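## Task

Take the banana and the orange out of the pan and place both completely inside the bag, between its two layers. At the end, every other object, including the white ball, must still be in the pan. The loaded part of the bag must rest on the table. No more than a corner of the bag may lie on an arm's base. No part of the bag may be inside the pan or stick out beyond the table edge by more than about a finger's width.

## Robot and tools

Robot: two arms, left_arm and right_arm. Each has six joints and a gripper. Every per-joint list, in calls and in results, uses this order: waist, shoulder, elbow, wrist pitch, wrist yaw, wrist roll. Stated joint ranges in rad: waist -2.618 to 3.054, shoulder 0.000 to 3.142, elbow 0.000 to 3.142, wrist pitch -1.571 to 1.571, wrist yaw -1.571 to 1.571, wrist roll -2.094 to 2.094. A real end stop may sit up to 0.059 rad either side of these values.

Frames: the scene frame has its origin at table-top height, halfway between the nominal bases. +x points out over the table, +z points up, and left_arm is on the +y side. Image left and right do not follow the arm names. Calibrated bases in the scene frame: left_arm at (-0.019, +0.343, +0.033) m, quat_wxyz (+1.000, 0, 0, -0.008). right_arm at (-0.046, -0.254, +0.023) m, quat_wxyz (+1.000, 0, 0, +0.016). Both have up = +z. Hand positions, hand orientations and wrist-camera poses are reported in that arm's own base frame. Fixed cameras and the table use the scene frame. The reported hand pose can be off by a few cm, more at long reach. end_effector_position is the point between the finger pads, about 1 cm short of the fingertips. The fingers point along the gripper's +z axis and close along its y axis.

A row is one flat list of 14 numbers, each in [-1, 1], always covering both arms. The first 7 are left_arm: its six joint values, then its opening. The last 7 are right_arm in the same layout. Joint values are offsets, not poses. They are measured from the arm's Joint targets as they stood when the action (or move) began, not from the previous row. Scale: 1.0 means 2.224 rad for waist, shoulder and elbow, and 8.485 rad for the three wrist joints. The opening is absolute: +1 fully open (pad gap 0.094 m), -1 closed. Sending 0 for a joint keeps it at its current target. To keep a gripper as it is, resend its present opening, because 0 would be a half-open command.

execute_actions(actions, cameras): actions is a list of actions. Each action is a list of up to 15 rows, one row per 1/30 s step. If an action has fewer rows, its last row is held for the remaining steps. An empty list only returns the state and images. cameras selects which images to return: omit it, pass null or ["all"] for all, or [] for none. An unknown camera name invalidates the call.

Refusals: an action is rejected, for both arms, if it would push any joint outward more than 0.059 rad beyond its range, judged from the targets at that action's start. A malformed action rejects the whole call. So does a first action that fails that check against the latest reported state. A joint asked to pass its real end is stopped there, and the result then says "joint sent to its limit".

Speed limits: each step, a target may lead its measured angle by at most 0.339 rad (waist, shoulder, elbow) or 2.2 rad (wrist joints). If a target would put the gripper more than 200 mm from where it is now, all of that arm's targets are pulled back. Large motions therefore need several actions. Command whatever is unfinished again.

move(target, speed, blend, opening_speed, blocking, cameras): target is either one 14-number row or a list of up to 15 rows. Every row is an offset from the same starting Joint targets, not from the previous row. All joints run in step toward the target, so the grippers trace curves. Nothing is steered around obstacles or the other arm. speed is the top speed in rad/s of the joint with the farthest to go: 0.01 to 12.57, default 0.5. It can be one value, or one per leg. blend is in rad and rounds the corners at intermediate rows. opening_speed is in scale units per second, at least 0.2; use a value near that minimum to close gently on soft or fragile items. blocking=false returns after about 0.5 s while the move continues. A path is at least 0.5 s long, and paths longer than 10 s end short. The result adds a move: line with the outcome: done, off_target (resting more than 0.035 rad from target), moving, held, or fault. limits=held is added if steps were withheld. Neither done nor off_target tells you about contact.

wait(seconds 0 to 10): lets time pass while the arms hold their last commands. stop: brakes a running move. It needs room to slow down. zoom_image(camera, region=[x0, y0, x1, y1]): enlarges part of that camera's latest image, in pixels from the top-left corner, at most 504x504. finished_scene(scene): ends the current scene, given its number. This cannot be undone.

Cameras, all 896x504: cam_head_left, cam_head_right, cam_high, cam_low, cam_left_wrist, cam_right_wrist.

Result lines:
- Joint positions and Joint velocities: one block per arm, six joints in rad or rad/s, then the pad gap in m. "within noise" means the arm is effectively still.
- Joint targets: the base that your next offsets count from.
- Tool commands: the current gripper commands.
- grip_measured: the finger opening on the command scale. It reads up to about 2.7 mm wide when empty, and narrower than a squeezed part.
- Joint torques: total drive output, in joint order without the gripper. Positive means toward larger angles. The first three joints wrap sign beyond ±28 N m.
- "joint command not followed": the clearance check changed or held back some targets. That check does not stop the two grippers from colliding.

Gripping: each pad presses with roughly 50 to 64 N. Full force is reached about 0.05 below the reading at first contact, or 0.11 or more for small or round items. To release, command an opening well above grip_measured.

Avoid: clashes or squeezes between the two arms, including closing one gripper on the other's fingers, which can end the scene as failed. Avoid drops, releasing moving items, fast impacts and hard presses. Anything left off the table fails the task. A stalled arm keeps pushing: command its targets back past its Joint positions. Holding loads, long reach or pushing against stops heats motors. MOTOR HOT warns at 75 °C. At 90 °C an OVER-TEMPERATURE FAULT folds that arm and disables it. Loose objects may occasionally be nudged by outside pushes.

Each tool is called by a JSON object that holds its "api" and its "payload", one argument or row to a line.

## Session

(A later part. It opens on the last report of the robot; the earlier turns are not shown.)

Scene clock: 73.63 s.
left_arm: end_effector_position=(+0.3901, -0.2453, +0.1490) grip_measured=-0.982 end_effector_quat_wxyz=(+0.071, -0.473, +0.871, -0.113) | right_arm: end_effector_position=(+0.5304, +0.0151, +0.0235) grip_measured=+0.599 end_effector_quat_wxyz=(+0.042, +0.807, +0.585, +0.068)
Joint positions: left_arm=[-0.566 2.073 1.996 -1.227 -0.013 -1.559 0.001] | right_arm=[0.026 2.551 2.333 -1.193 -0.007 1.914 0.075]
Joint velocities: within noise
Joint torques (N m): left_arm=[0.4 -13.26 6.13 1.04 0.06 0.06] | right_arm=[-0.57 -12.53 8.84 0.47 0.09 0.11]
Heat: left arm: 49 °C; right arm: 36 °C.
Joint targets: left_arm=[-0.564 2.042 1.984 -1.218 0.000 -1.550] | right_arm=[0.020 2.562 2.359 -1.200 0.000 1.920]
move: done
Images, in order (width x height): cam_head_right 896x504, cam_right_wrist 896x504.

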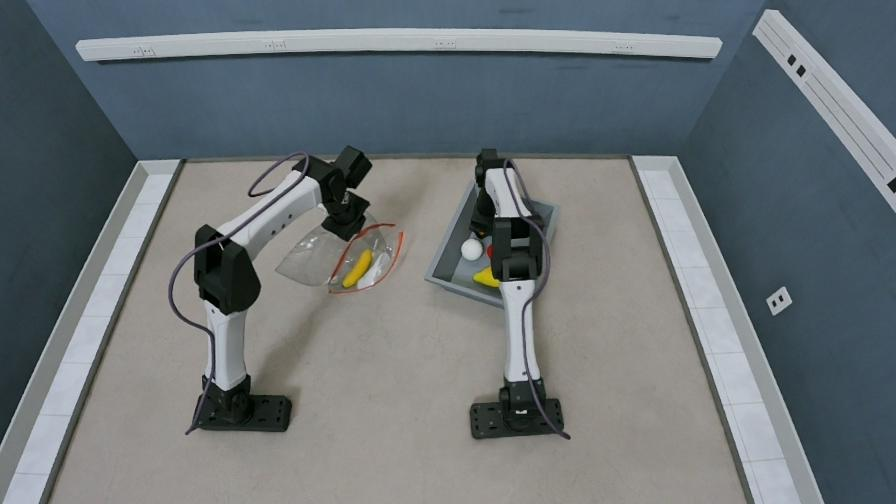

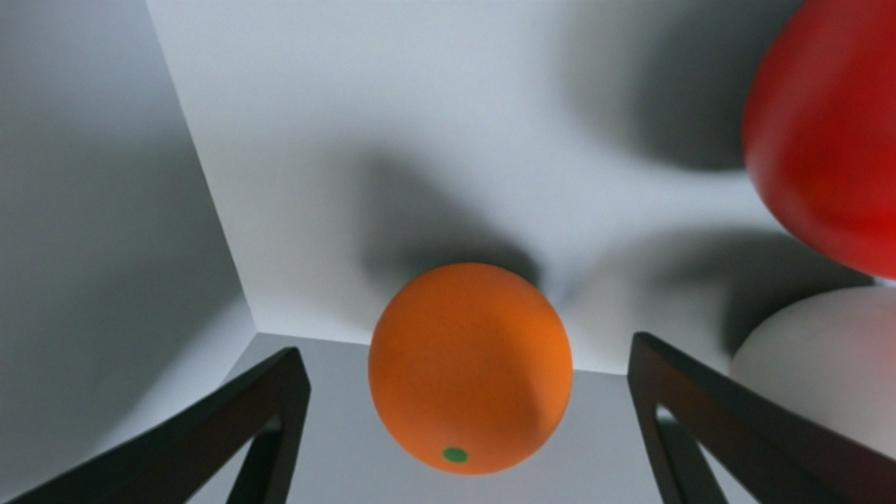

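{"api": "move", "payload": {
  "target": [
    [0,0,0,0,0,0,-1,0,0.02,0.012,-0.002,0,0,0.6],
    [0,0,0,0,0,0,-1,0,0.02,0.012,-0.002,0,0,-0.1]
  ],
  "speed": 0.3,
  "opening_speed": 0.6,
  "cameras": ["cam_right_wrist"]
}}

{"api": "move", "payload": {
  "target": [0,0,0,0,0,0,-1,0,0,0,0,0,0,-0.3],
  "opening_speed": 0.6,
  "cameras": ["cam_right_wrist"]
}}

Scene clock: 76.23 s.
left_arm: end_effector_position=(+0.3901, -0.2453, +0.1490) grip_measured=-0.982 end_effector_quat_wxyz=(+0.071, -0.473, +0.871, -0.113) | right_arm: end_effector_position=(+0.5284, +0.0150, +0.0088) grip_measured=-0.096 end_effector_quat_wxyz=(+0.033, +0.808, +0.586, +0.054)
Joint positions: left_arm=[-0.566 2.073 1.996 -1.227 -0.013 -1.559 0.001] | right_arm=[0.026 2.593 2.36 -1.211 -0.007 1.914 0.042]
Joint velocities: within noise
Joint torques (N m): left_arm=[0.42 -13.2 6.15 1.03 0.05 0.05] | right_arm=[-0.58 -12.53 8.76 0.36 0.09 0.11]
Heat: left arm: 49 °C; right arm: 37 °C.
Joint targets: left_arm=[-0.564 2.042 1.984 -1.218 0.000 -1.550] | right_arm=[0.020 2.607 2.386 -1.217 0.000 1.920]
move: done
Images, in order (width x height): cam_right_wrist 896x504.

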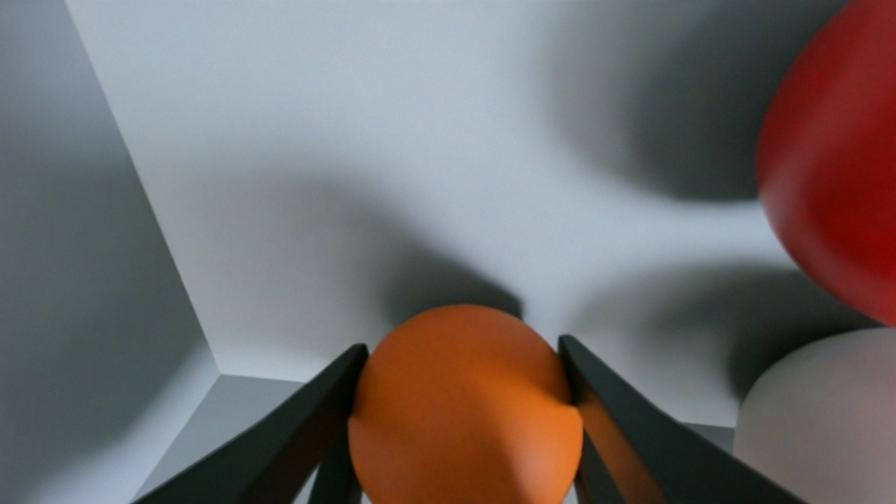

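Scene clock: 76.83 s.
left_arm: end_effector_position=(+0.3901, -0.2453, +0.1490) grip_measured=-0.982 end_effector_quat_wxyz=(+0.071, -0.473, +0.871, -0.113) | right_arm: end_effector_position=(+0.5284, +0.0150, +0.0088) grip_measured=-0.152 end_effector_quat_wxyz=(+0.033, +0.808, +0.586, +0.054)
Joint positions: left_arm=[-0.566 2.073 1.996 -1.227 -0.013 -1.559 0.001] | right_arm=[0.026 2.593 2.36 -1.211 -0.007 1.914 0.04]
Joint velocities: within noise
Joint torques (N m): left_arm=[0.46 -13.24 6.15 1.05 0.06 0.05] | right_arm=[-0.59 -12.53 8.77 0.36 0.09 0.11]
Heat: left arm: 49 °C; right arm: 37 °C.
Joint targets: left_arm=[-0.564 2.042 1.984 -1.218 0.000 -1.550] | right_arm=[0.020 2.607 2.386 -1.217 0.000 1.920]
move: done
Images, in order (width x height): cam_right_wrist 896x504.

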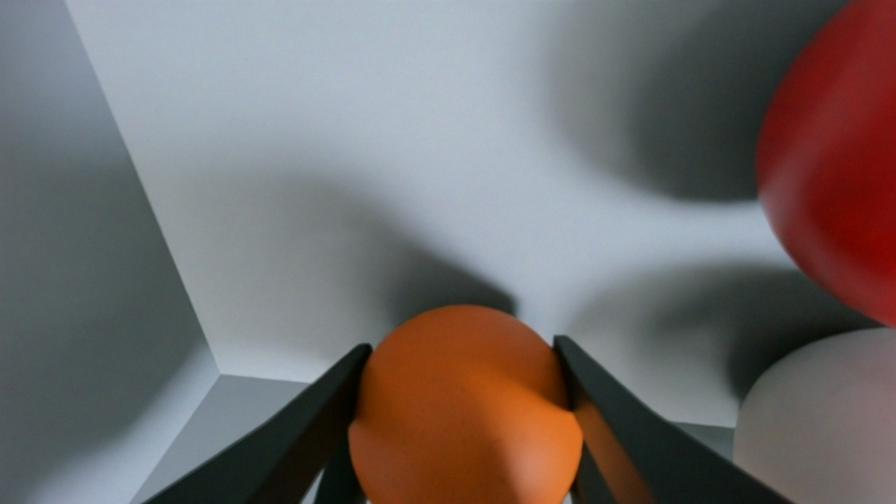

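{"api": "move", "payload": {
  "target": [
    [0,0,0,0,0,0,-1,0,-0.1403,-0.1169,0.022,0,0,-0.3],
    [0,0,0,0,0,0,-1,0,-0.7226,-0.6232,0.0374,0,0,-0.3],
    [0,0,0,0,0,0,-1,0.25,-0.7226,-0.6232,0.0374,-0.0177,-0.4113,-0.3]
  ],
  "speed": [0.5,0.9,1.3],
  "blend": [0.05,0.2,0],
  "cameras": ["cam_head_left","cam_head_right","cam_right_wrist"]
}}

Scene clock: 82.80 s.
left_arm: end_effector_position=(+0.3901, -0.2453, +0.1490) grip_measured=-0.982 end_effector_quat_wxyz=(+0.071, -0.473, +0.871, -0.113) | right_arm: end_effector_position=(+0.2167, +0.1666, +0.2002) grip_measured=-0.161 end_effector_quat_wxyz=(-0.310, +0.838, -0.439, +0.093)
Joint positions: left_arm=[-0.566 2.073 1.996 -1.227 -0.013 -1.559 0.001] | right_arm=[0.569 1.011 1.003 -0.917 -0.139 -1.562 0.039]
Joint velocities: within noise
Joint torques (N m): left_arm=[0.46 -13.26 6.15 1.04 0.05 0.06] | right_arm=[0.75 -3.11 6.64 1.53 -0.25 0.02]
Heat: left arm: 50 °C; right arm: 37 °C.
Joint targets: left_arm=[-0.564 2.042 1.984 -1.218 0.000 -1.550] | right_arm=[0.576 0.999 1.000 -0.899 -0.150 -1.570]
move: done
Images, in order (width x height): cam_head_left 896x504, cam_head_right 896x504, cam_right_wrist 896x504.

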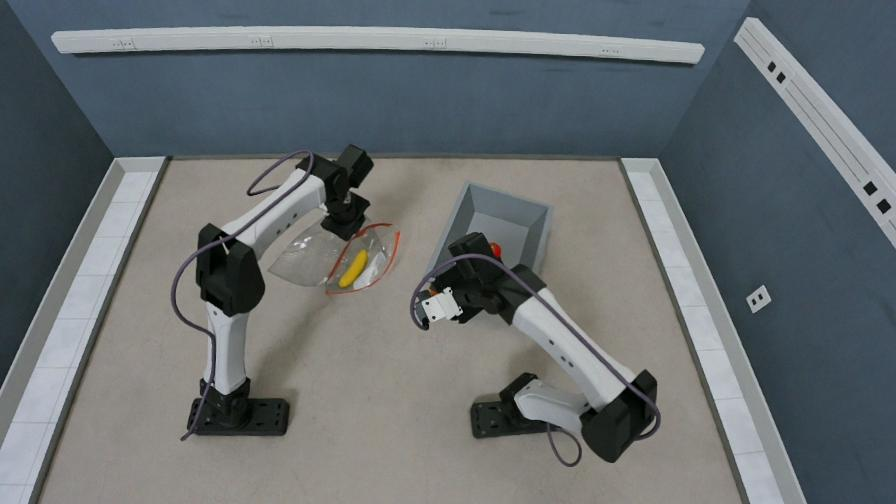

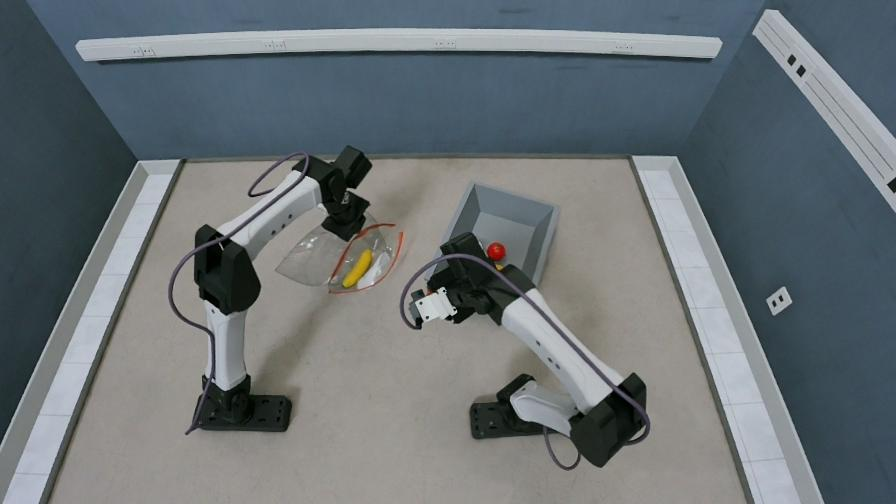

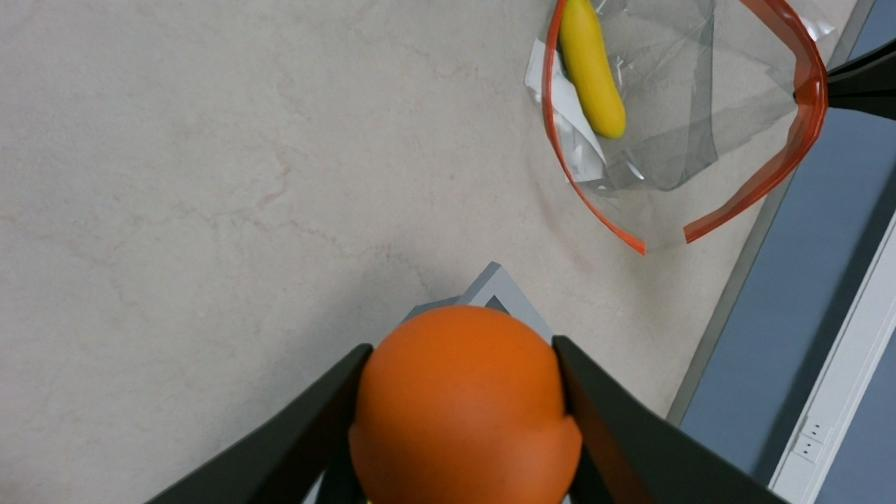

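{"api": "zoom_image", "payload": {
  "camera": "cam_head_right",
  "region": [250, 180, 430, 310]
}}

Scaled by 2.800 from the camera's 896x504 image, which has a finer 1280x720 frame.

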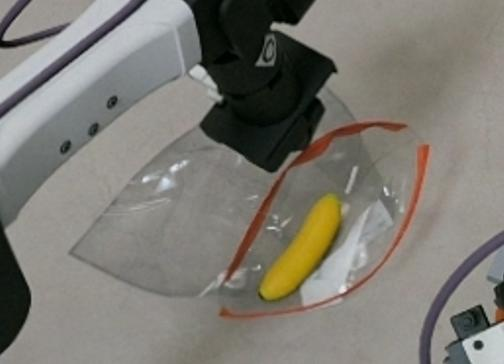

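{"api": "move", "payload": {
  "target": [
    [0,0,0,0,0,0,-1,-0.003,0.2163,-0.1133,0.1097,0,0,-0.3],
    [0,0,0,0,0,0,-1,0.0409,0.4532,0.121,0.1104,0,0,-0.3],
    [0,0,0,0,0,0,-1,0.0441,0.4924,-0.0058,0.1834,0,0,-0.3]
  ],
  "speed": [0.6,0.4,0.3],
  "blend": [0.05,0.05,0],
  "cameras": ["cam_head_left","cam_head_right","cam_right_wrist","cam_left_wrist"]
}}

{"api": "zoom_image", "payload": {
  "camera": "cam_head_right",
  "region": [250, 180, 430, 310]
}}

Scene clock: 89.10 s.
left_arm: end_effector_position=(+0.3901, -0.2453, +0.1490) grip_measured=-0.982 end_effector_quat_wxyz=(+0.071, -0.473, +0.871, -0.113) | right_arm: end_effector_position=(+0.4051, +0.3490, +0.0457) grip_measured=-0.161 end_effector_quat_wxyz=(-0.500, +0.777, -0.340, +0.175)
Joint positions: left_arm=[-0.566 2.073 1.996 -1.227 -0.013 -1.559 0.001] | right_arm=[0.666 2.082 0.989 0.634 -0.14 -1.564 0.039]
Joint velocities: within noise
Joint torques (N m): left_arm=[0.42 -13.27 6.17 1.04 0.05 0.06] | right_arm=[0.77 -8.83 5.39 2.06 -0.18 0.05]
Heat: left arm: 51 °C; right arm: 37 °C.
Joint targets: left_arm=[-0.564 2.042 1.984 -1.218 0.000 -1.550] | right_arm=[0.674 2.094 0.987 0.657 -0.150 -1.570]
move: done
Images, in order (width x height): cam_head_left 896x504, cam_head_right 896x504, cam_left_wrist 896x504, cam_right_wrist 896x504.

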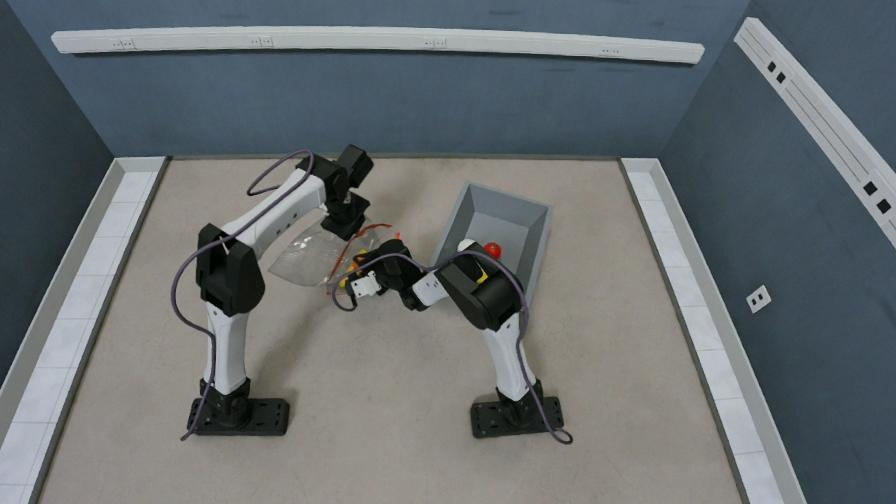

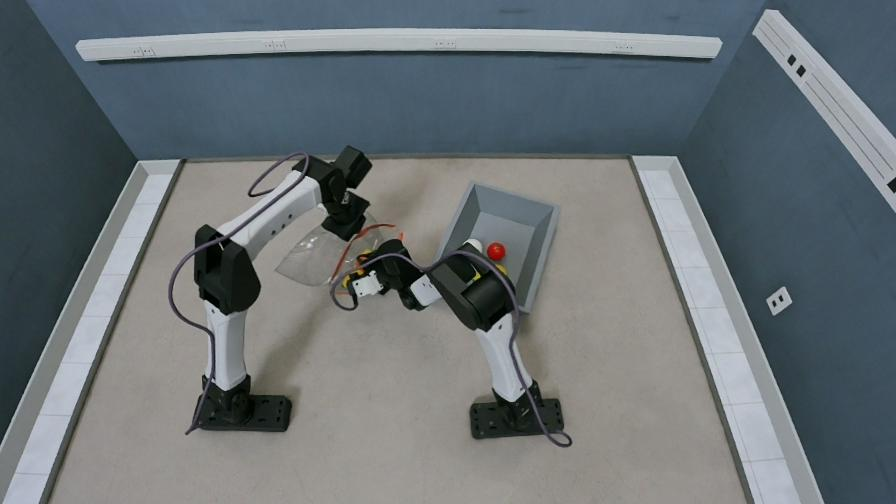

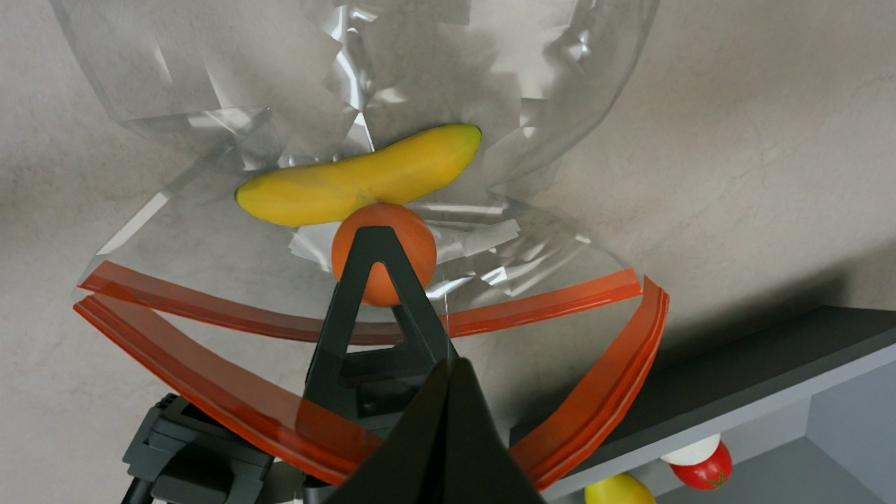

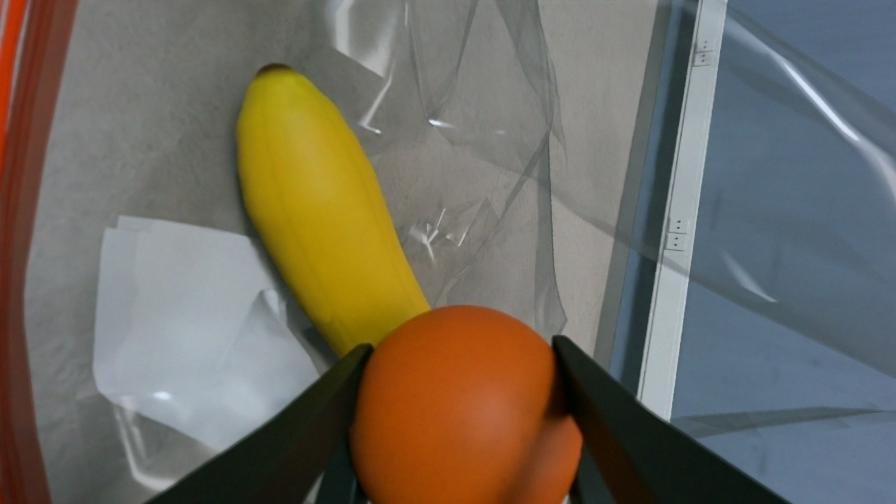

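Scaled by 2.800 from the camera's 896x504 image, which has a finer 1280x720 frame.

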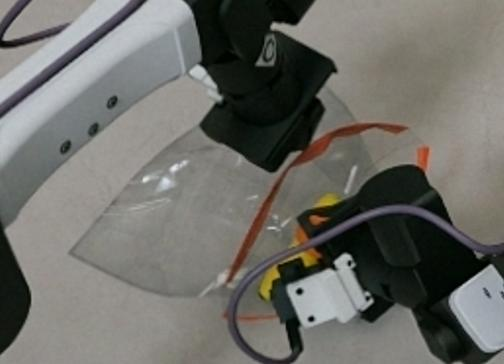

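{"api": "move", "payload": {
  "target": [0,0,0,0,0,0,-1,0.0117,0.0508,0.08,-0.0077,0,0,-0.3],
  "speed": 0.2,
  "cameras": ["cam_head_left","cam_head_right","cam_right_wrist","cam_left_wrist"]
}}

Scene clock: 90.53 s.
left_arm: end_effector_position=(+0.3901, -0.2453, +0.1490) grip_measured=-0.982 end_effector_quat_wxyz=(+0.071, -0.473, +0.871, -0.113) | right_arm: end_effector_position=(+0.4226, +0.3820, +0.0442) grip_measured=-0.162 end_effector_quat_wxyz=(-0.511, +0.776, -0.326, +0.172)
Joint positions: left_arm=[-0.566 2.073 1.996 -1.227 -0.013 -1.559 0.001] | right_arm=[0.692 2.188 1.144 0.607 -0.141 -1.564 0.039]
Joint velocities: within noise
Joint torques (N m): left_arm=[0.42 -13.23 6.16 1.05 0.06 0.05] | right_arm=[0.9 -9.13 7.83 1.67 -0.18 0.05]
Heat: left arm: 51 °C; right arm: 37 °C.
Joint targets: left_arm=[-0.564 2.042 1.984 -1.218 0.000 -1.550] | right_arm=[0.700 2.208 1.165 0.591 -0.150 -1.570]
move: done
Images, in order (width x height): cam_head_left 896x504, cam_head_right 896x504, cam_left_wrist 896x504, cam_right_wrist 896x504.

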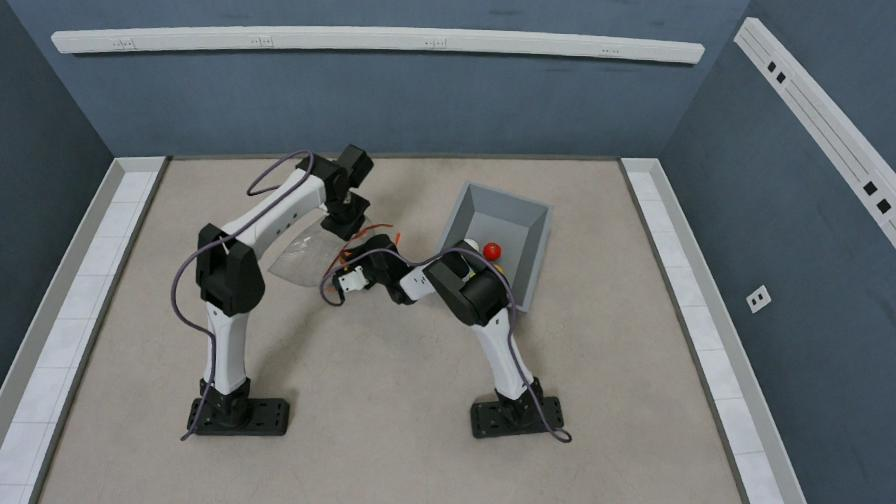

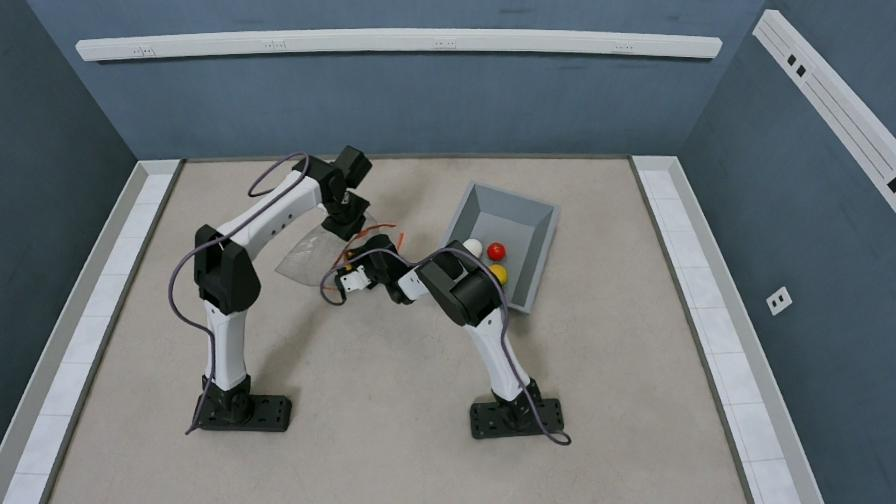

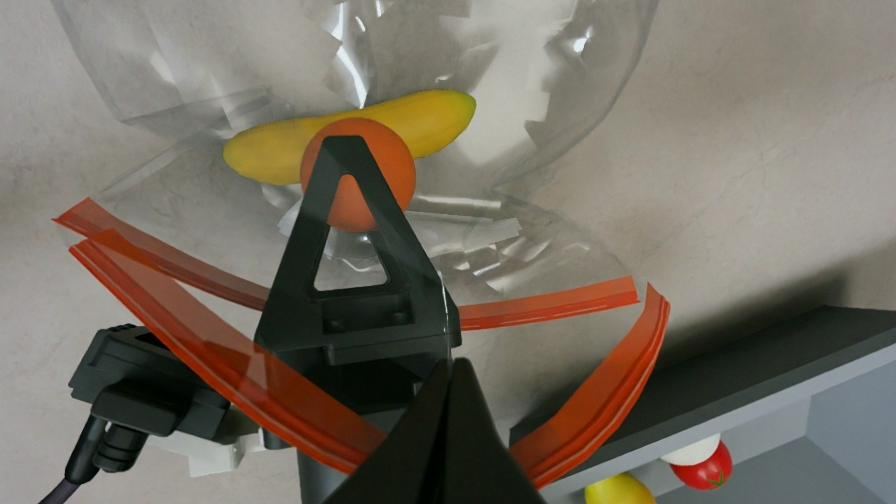

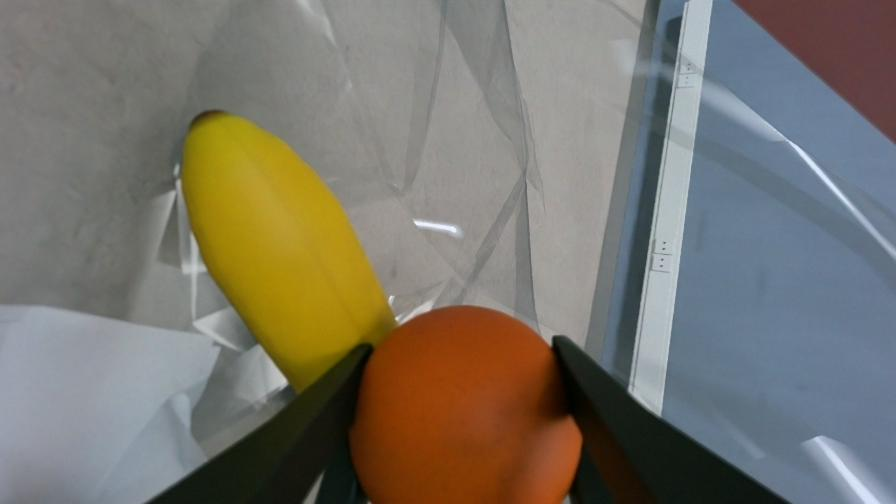

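{"api": "move", "payload": {
  "target": [0,0,0,0,0,0,-1,0.004,0.0445,0.0728,-0.0072,0,0,-0.3],
  "speed": 0.2,
  "cameras": ["cam_head_right","cam_right_wrist","cam_left_wrist"]
}}

Scene clock: 91.87 s.
left_arm: end_effector_position=(+0.3901, -0.2453, +0.1490) grip_measured=-0.982 end_effector_quat_wxyz=(+0.071, -0.473, +0.871, -0.113) | right_arm: end_effector_position=(+0.4368, +0.3984, +0.0474) grip_measured=-0.162 end_effector_quat_wxyz=(-0.519, +0.773, -0.320, +0.174)
Joint positions: left_arm=[-0.566 2.073 1.996 -1.227 -0.013 -1.559 0.001] | right_arm=[0.698 2.244 1.243 0.585 -0.144 -1.564 0.039]
Joint velocities: within noise
Joint torques (N m): left_arm=[0.42 -13.27 6.16 1.05 0.05 0.06] | right_arm=[0.03 -11.56 5.93 1.83 -0.08 0.11]
Heat: left arm: 51 °C; right arm: 37 °C.
Joint targets: left_arm=[-0.564 2.042 1.984 -1.218 0.000 -1.550] | right_arm=[0.698 2.243 1.242 0.583 -0.144 -1.564]
move: held (right_arm; a check stopped the path); limits=held; right_arm: the elbow is farthest, 0.083 rad from its target
joint command not followed: on one or more control steps a check withheld the commanded joint targets of the right arm, and it was not sent them on those steps.
cause: the commanded joint targets, or the way to them, would bring a part of the robot too close to another arm (this arm's wrist (the part past the wrist pitch) and the left arm's fingers).
Images, in order (width x height): cam_head_right 896x504, cam_left_wrist 896x504, cam_right_wrist 896x504.

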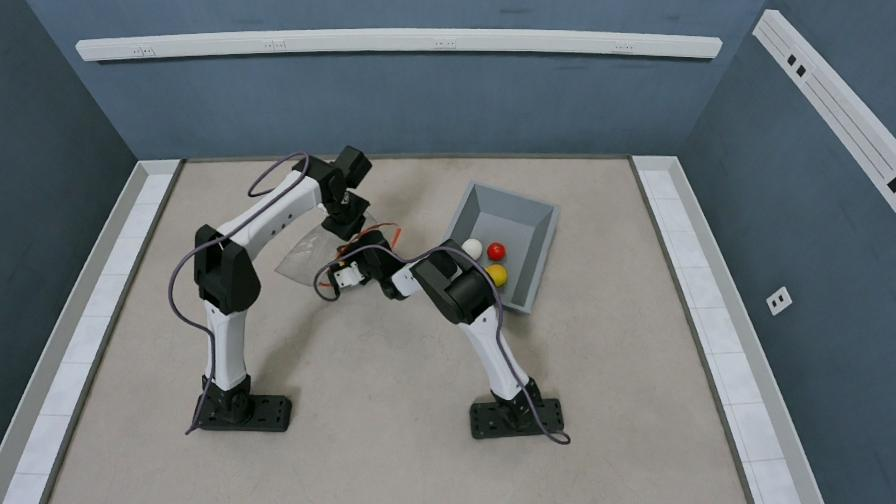

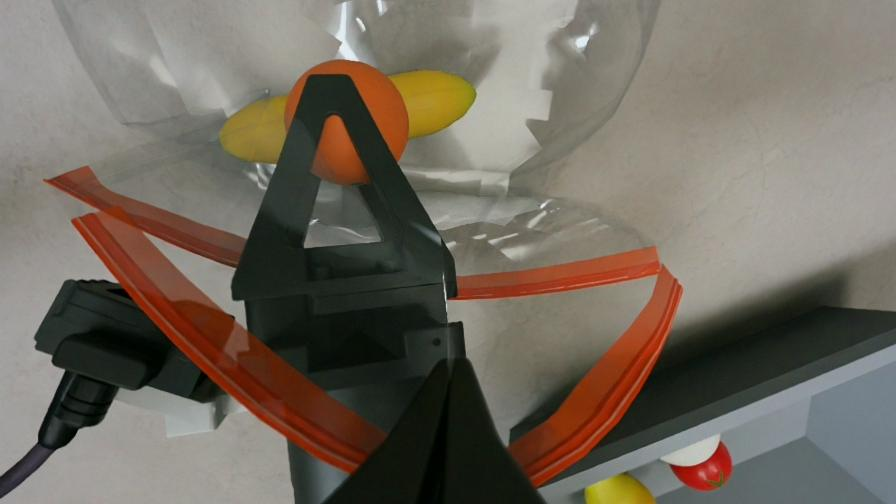

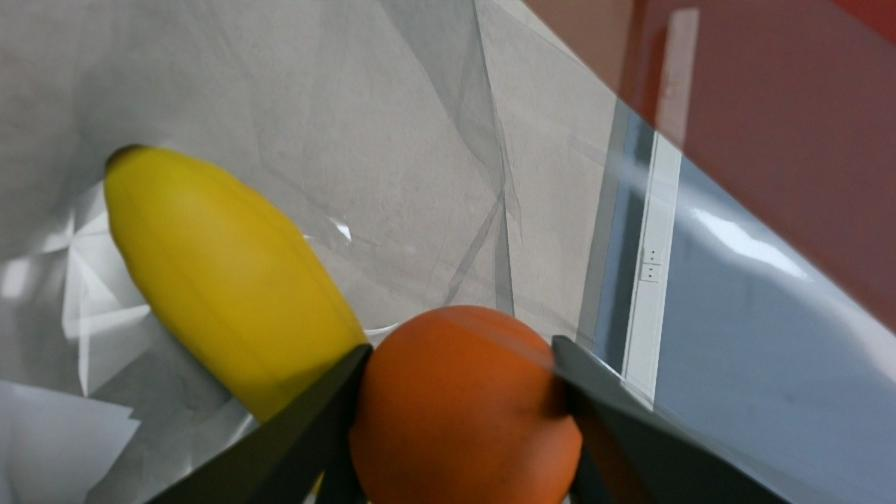

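{"api": "move", "payload": {
  "target": [0,0,0,0,0,0,-1,0,0,0,0,0,0,0.25],
  "opening_speed": 0.4,
  "cameras": ["cam_right_wrist","cam_left_wrist"]
}}

Scene clock: 93.77 s.
left_arm: end_effector_position=(+0.3894, -0.2448, +0.1476) grip_measured=-0.982 end_effector_quat_wxyz=(+0.070, -0.473, +0.871, -0.111) | right_arm: end_effector_position=(+0.4390, +0.4003, +0.0543) grip_measured=+0.248 end_effector_quat_wxyz=(-0.531, +0.766, -0.316, +0.180)
Joint positions: left_arm=[-0.566 2.073 1.992 -1.227 -0.013 -1.559 0.001] | right_arm=[0.698 2.244 1.243 0.615 -0.144 -1.564 0.059]
Joint velocities: within noise
Joint torques (N m): left_arm=[0.39 -13.26 6.57 1.03 0.05 0.05] | right_arm=[0.02 -11.51 5.93 1.55 -0.09 0.11]
Heat: left arm: 51 °C; right arm: 37 °C.
Joint targets: left_arm=[-0.564 2.042 1.984 -1.218 0.000 -1.550] | right_arm=[0.698 2.243 1.242 0.583 -0.144 -1.564]
move: done
Images, in order (width x height): cam_left_wrist 896x504, cam_right_wrist 896x504.

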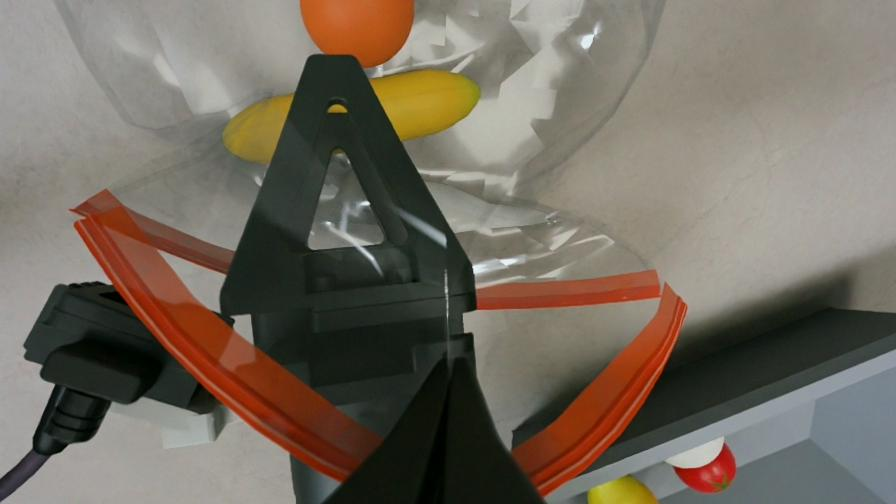

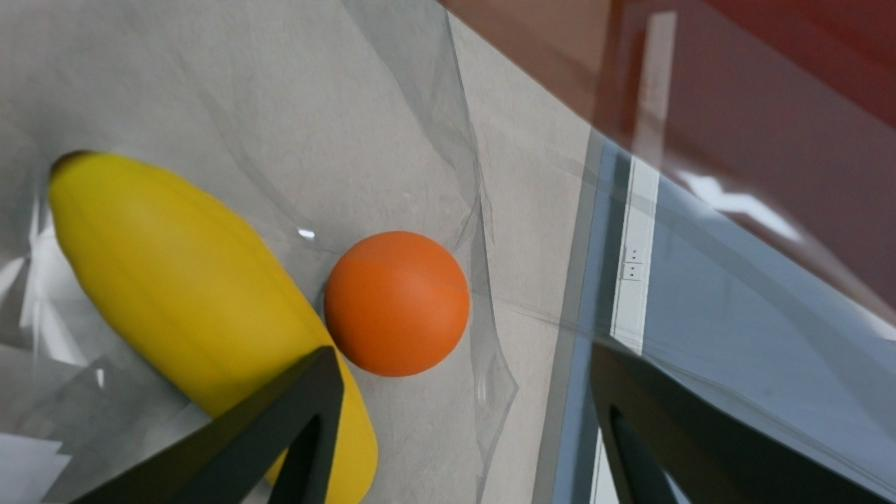

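{"api": "move", "payload": {
  "target": [
    [0,0,0,0,0,0,-1,-0.0103,-0.0441,-0.1178,0.0156,0,0,0.25],
    [0,0,0,0,0,0,-1,-0.058,-0.3431,-0.2221,-0.0649,0,0,0.25],
    [0,0,0,0,0,0,-1,-0.058,-0.559,-0.1088,-0.1748,0,0,0.25],
    [0,0,0,0,0,0,-1,-0.38,-0.559,-0.1088,-0.1748,0,0,0.25]
  ],
  "speed": [0.25,0.5,0.8,1.0],
  "blend": [0.03,0.1,0.1,0]
}}

{"api": "zoom_image", "payload": {
  "camera": "cam_head_right",
  "region": [250, 180, 430, 310]
}}

Scene clock: 98.83 s.
left_arm: end_effector_position=(+0.3894, -0.2448, +0.1476) grip_measured=-0.982 end_effector_quat_wxyz=(+0.070, -0.473, +0.871, -0.111) | right_arm: end_effector_position=(+0.2721, -0.0138, +0.1925) grip_measured=+0.249 end_effector_quat_wxyz=(+0.257, -0.636, +0.702, -0.191)
Joint positions: left_arm=[-0.566 2.073 1.992 -1.227 -0.013 -1.559 0.001] | right_arm=[-0.14 1.008 0.975 -0.9 -0.142 -1.565 0.059]
Joint velocities: within noise
Joint torques (N m): left_arm=[0.47 -13.23 6.58 1.03 0.05 0.05] | right_arm=[-0.66 -2.77 9.39 1.33 -0.14 0.09]
Heat: left arm: 52 °C; right arm: 38 °C.
Joint targets: left_arm=[-0.564 2.042 1.984 -1.218 0.000 -1.550] | right_arm=[-0.147 1.000 1.000 -0.900 -0.144 -1.564]
move: done

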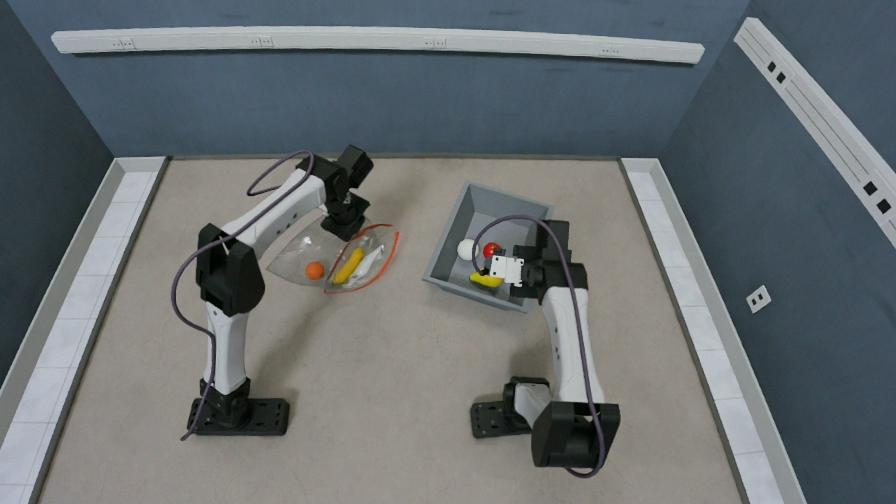

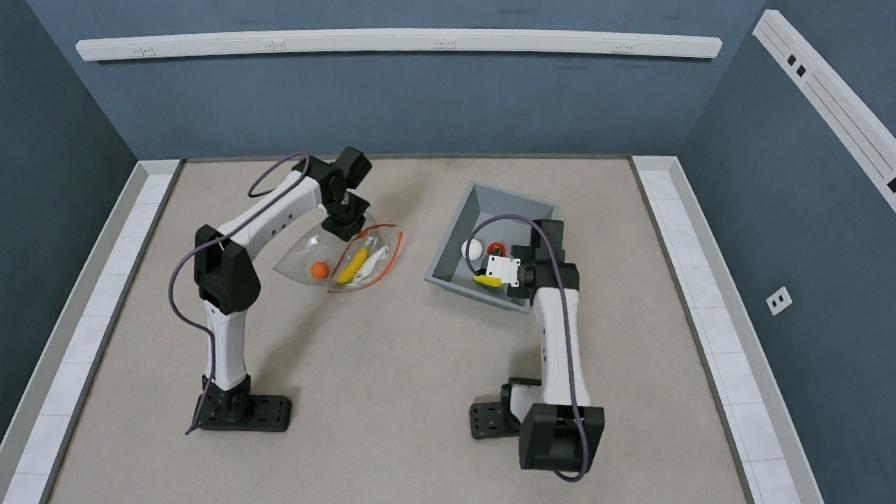

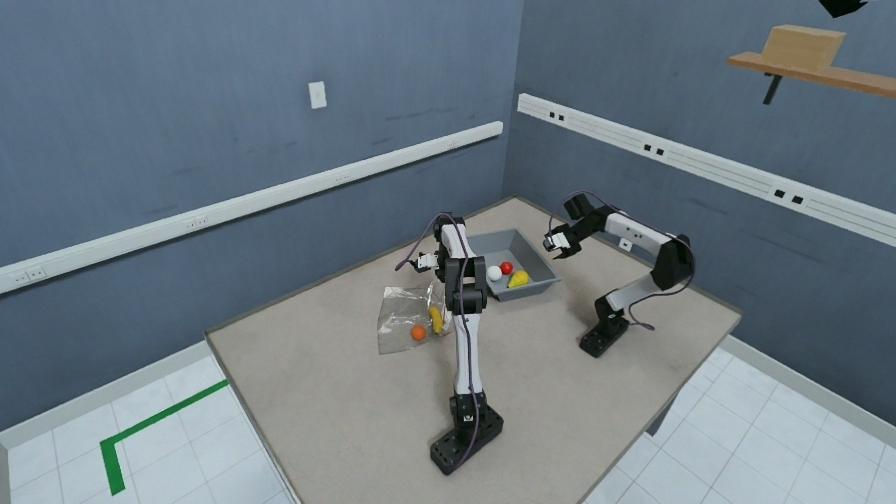

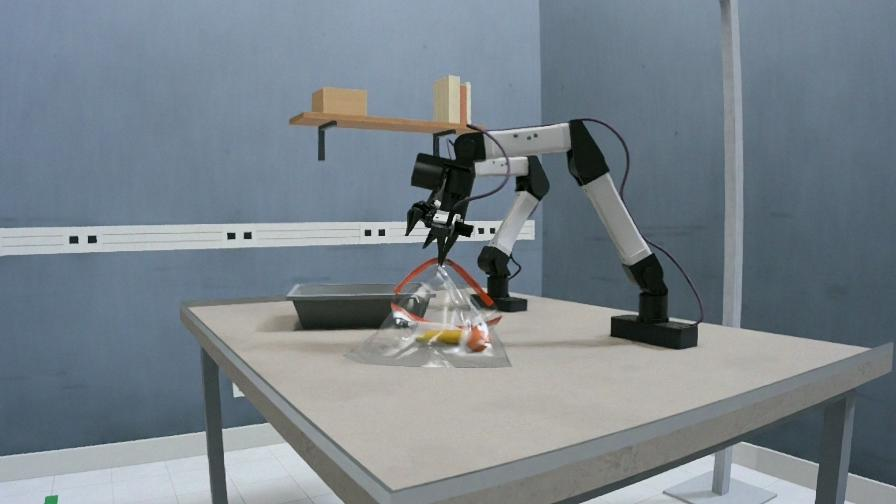

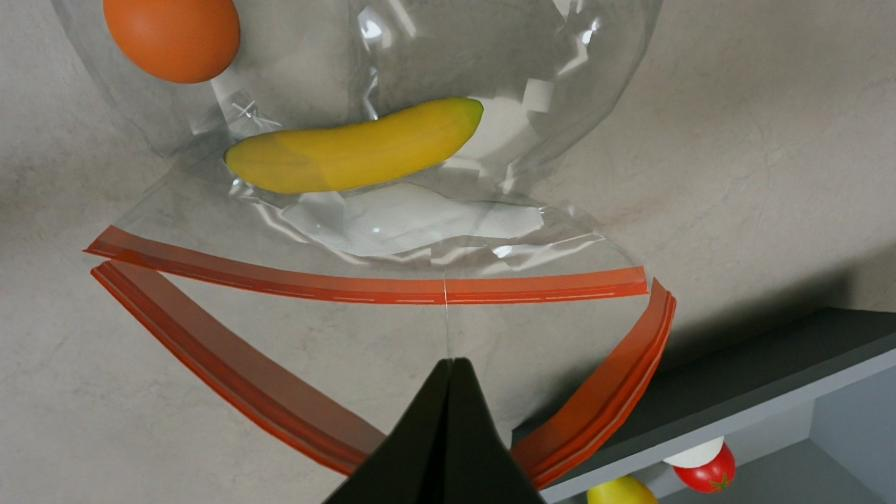

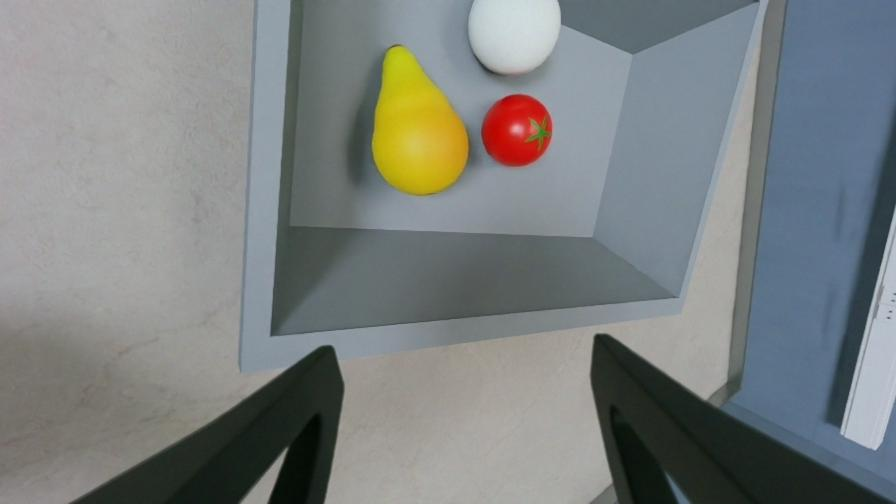

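Scaled by 2.800 from the camera's 896x504 image, which has a finer 1280x720 frame.

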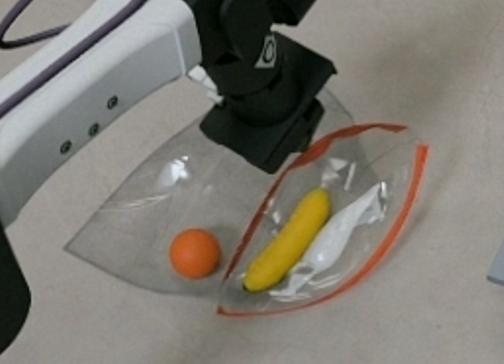

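{"api": "move", "payload": {
  "target": [
    [-0.0252,0.0063,-0.0594,0.0144,0,-0.0059,-1,0,0,0,0,0,0,0.25],
    [-0.0522,0.0607,-0.0459,0.0133,0,-0.013,-1,0,0,0,0,0,0,0.25]
  ],
  "speed": 0.15,
  "cameras": ["cam_head_right","cam_left_wrist","cam_low"]
}}

{"api": "zoom_image", "payload": {
  "camera": "cam_head_right",
  "region": [250, 180, 430, 310]
}}

Scene clock: 102.43 s.
left_arm: end_effector_position=(+0.3597, -0.2849, +0.0761) grip_measured=-0.982 end_effector_quat_wxyz=(+0.039, -0.466, +0.881, -0.073) | right_arm: end_effector_position=(+0.2719, -0.0138, +0.1924) grip_measured=+0.249 end_effector_quat_wxyz=(+0.256, -0.636, +0.702, -0.191)
Joint positions: left_arm=[-0.675 2.16 1.863 -1.109 -0.013 -1.648 0.001] | right_arm=[-0.14 1.008 0.975 -0.901 -0.142 -1.565 0.059]
Joint velocities: within noise
Joint torques (N m): left_arm=[-0.16 -10.09 9.1 0.74 0.05 -0.11] | right_arm=[-0.68 -2.8 9.36 1.34 -0.15 0.09]
Heat: left arm: 51 °C; right arm: 37 °C.
Joint targets: left_arm=[-0.680 2.177 1.882 -1.105 0.000 -1.660] | right_arm=[-0.147 1.000 1.000 -0.900 -0.144 -1.564]
move: done
Images, in order (width x height): cam_head_right 896x504, cam_low 896x504, cam_left_wrist 896x504.

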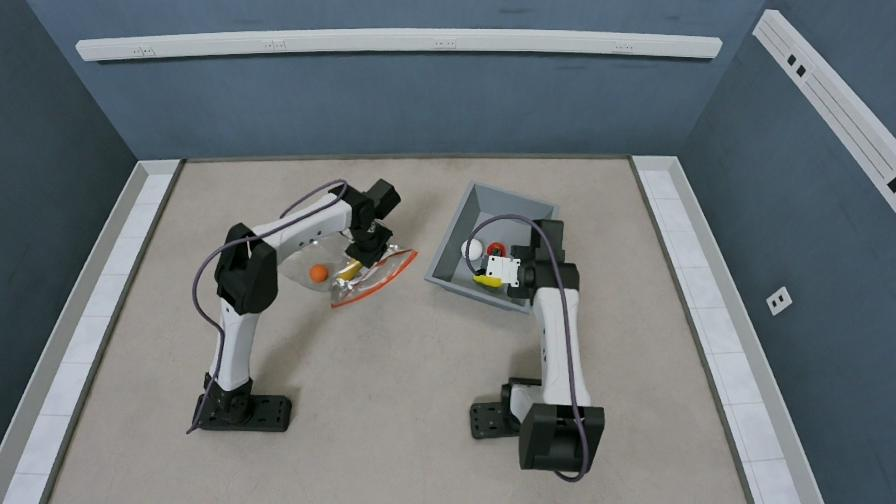

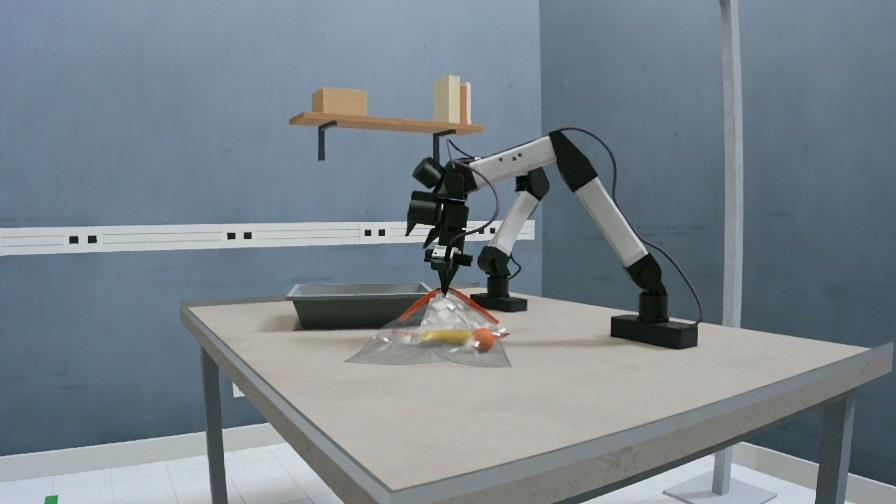

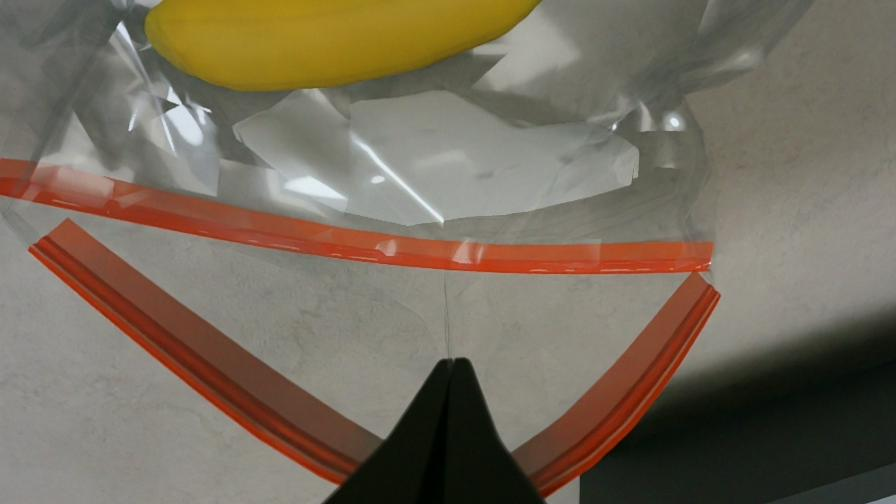

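Scaled by 2.800 from the camera's 896x504 image, which has a finer 1280x720 frame.

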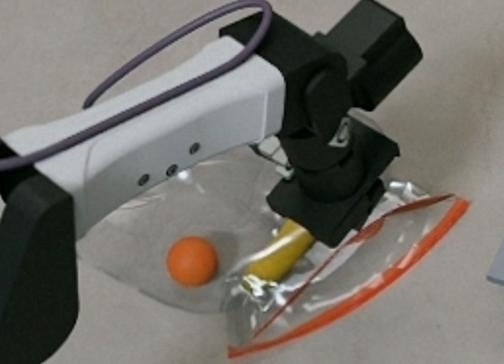

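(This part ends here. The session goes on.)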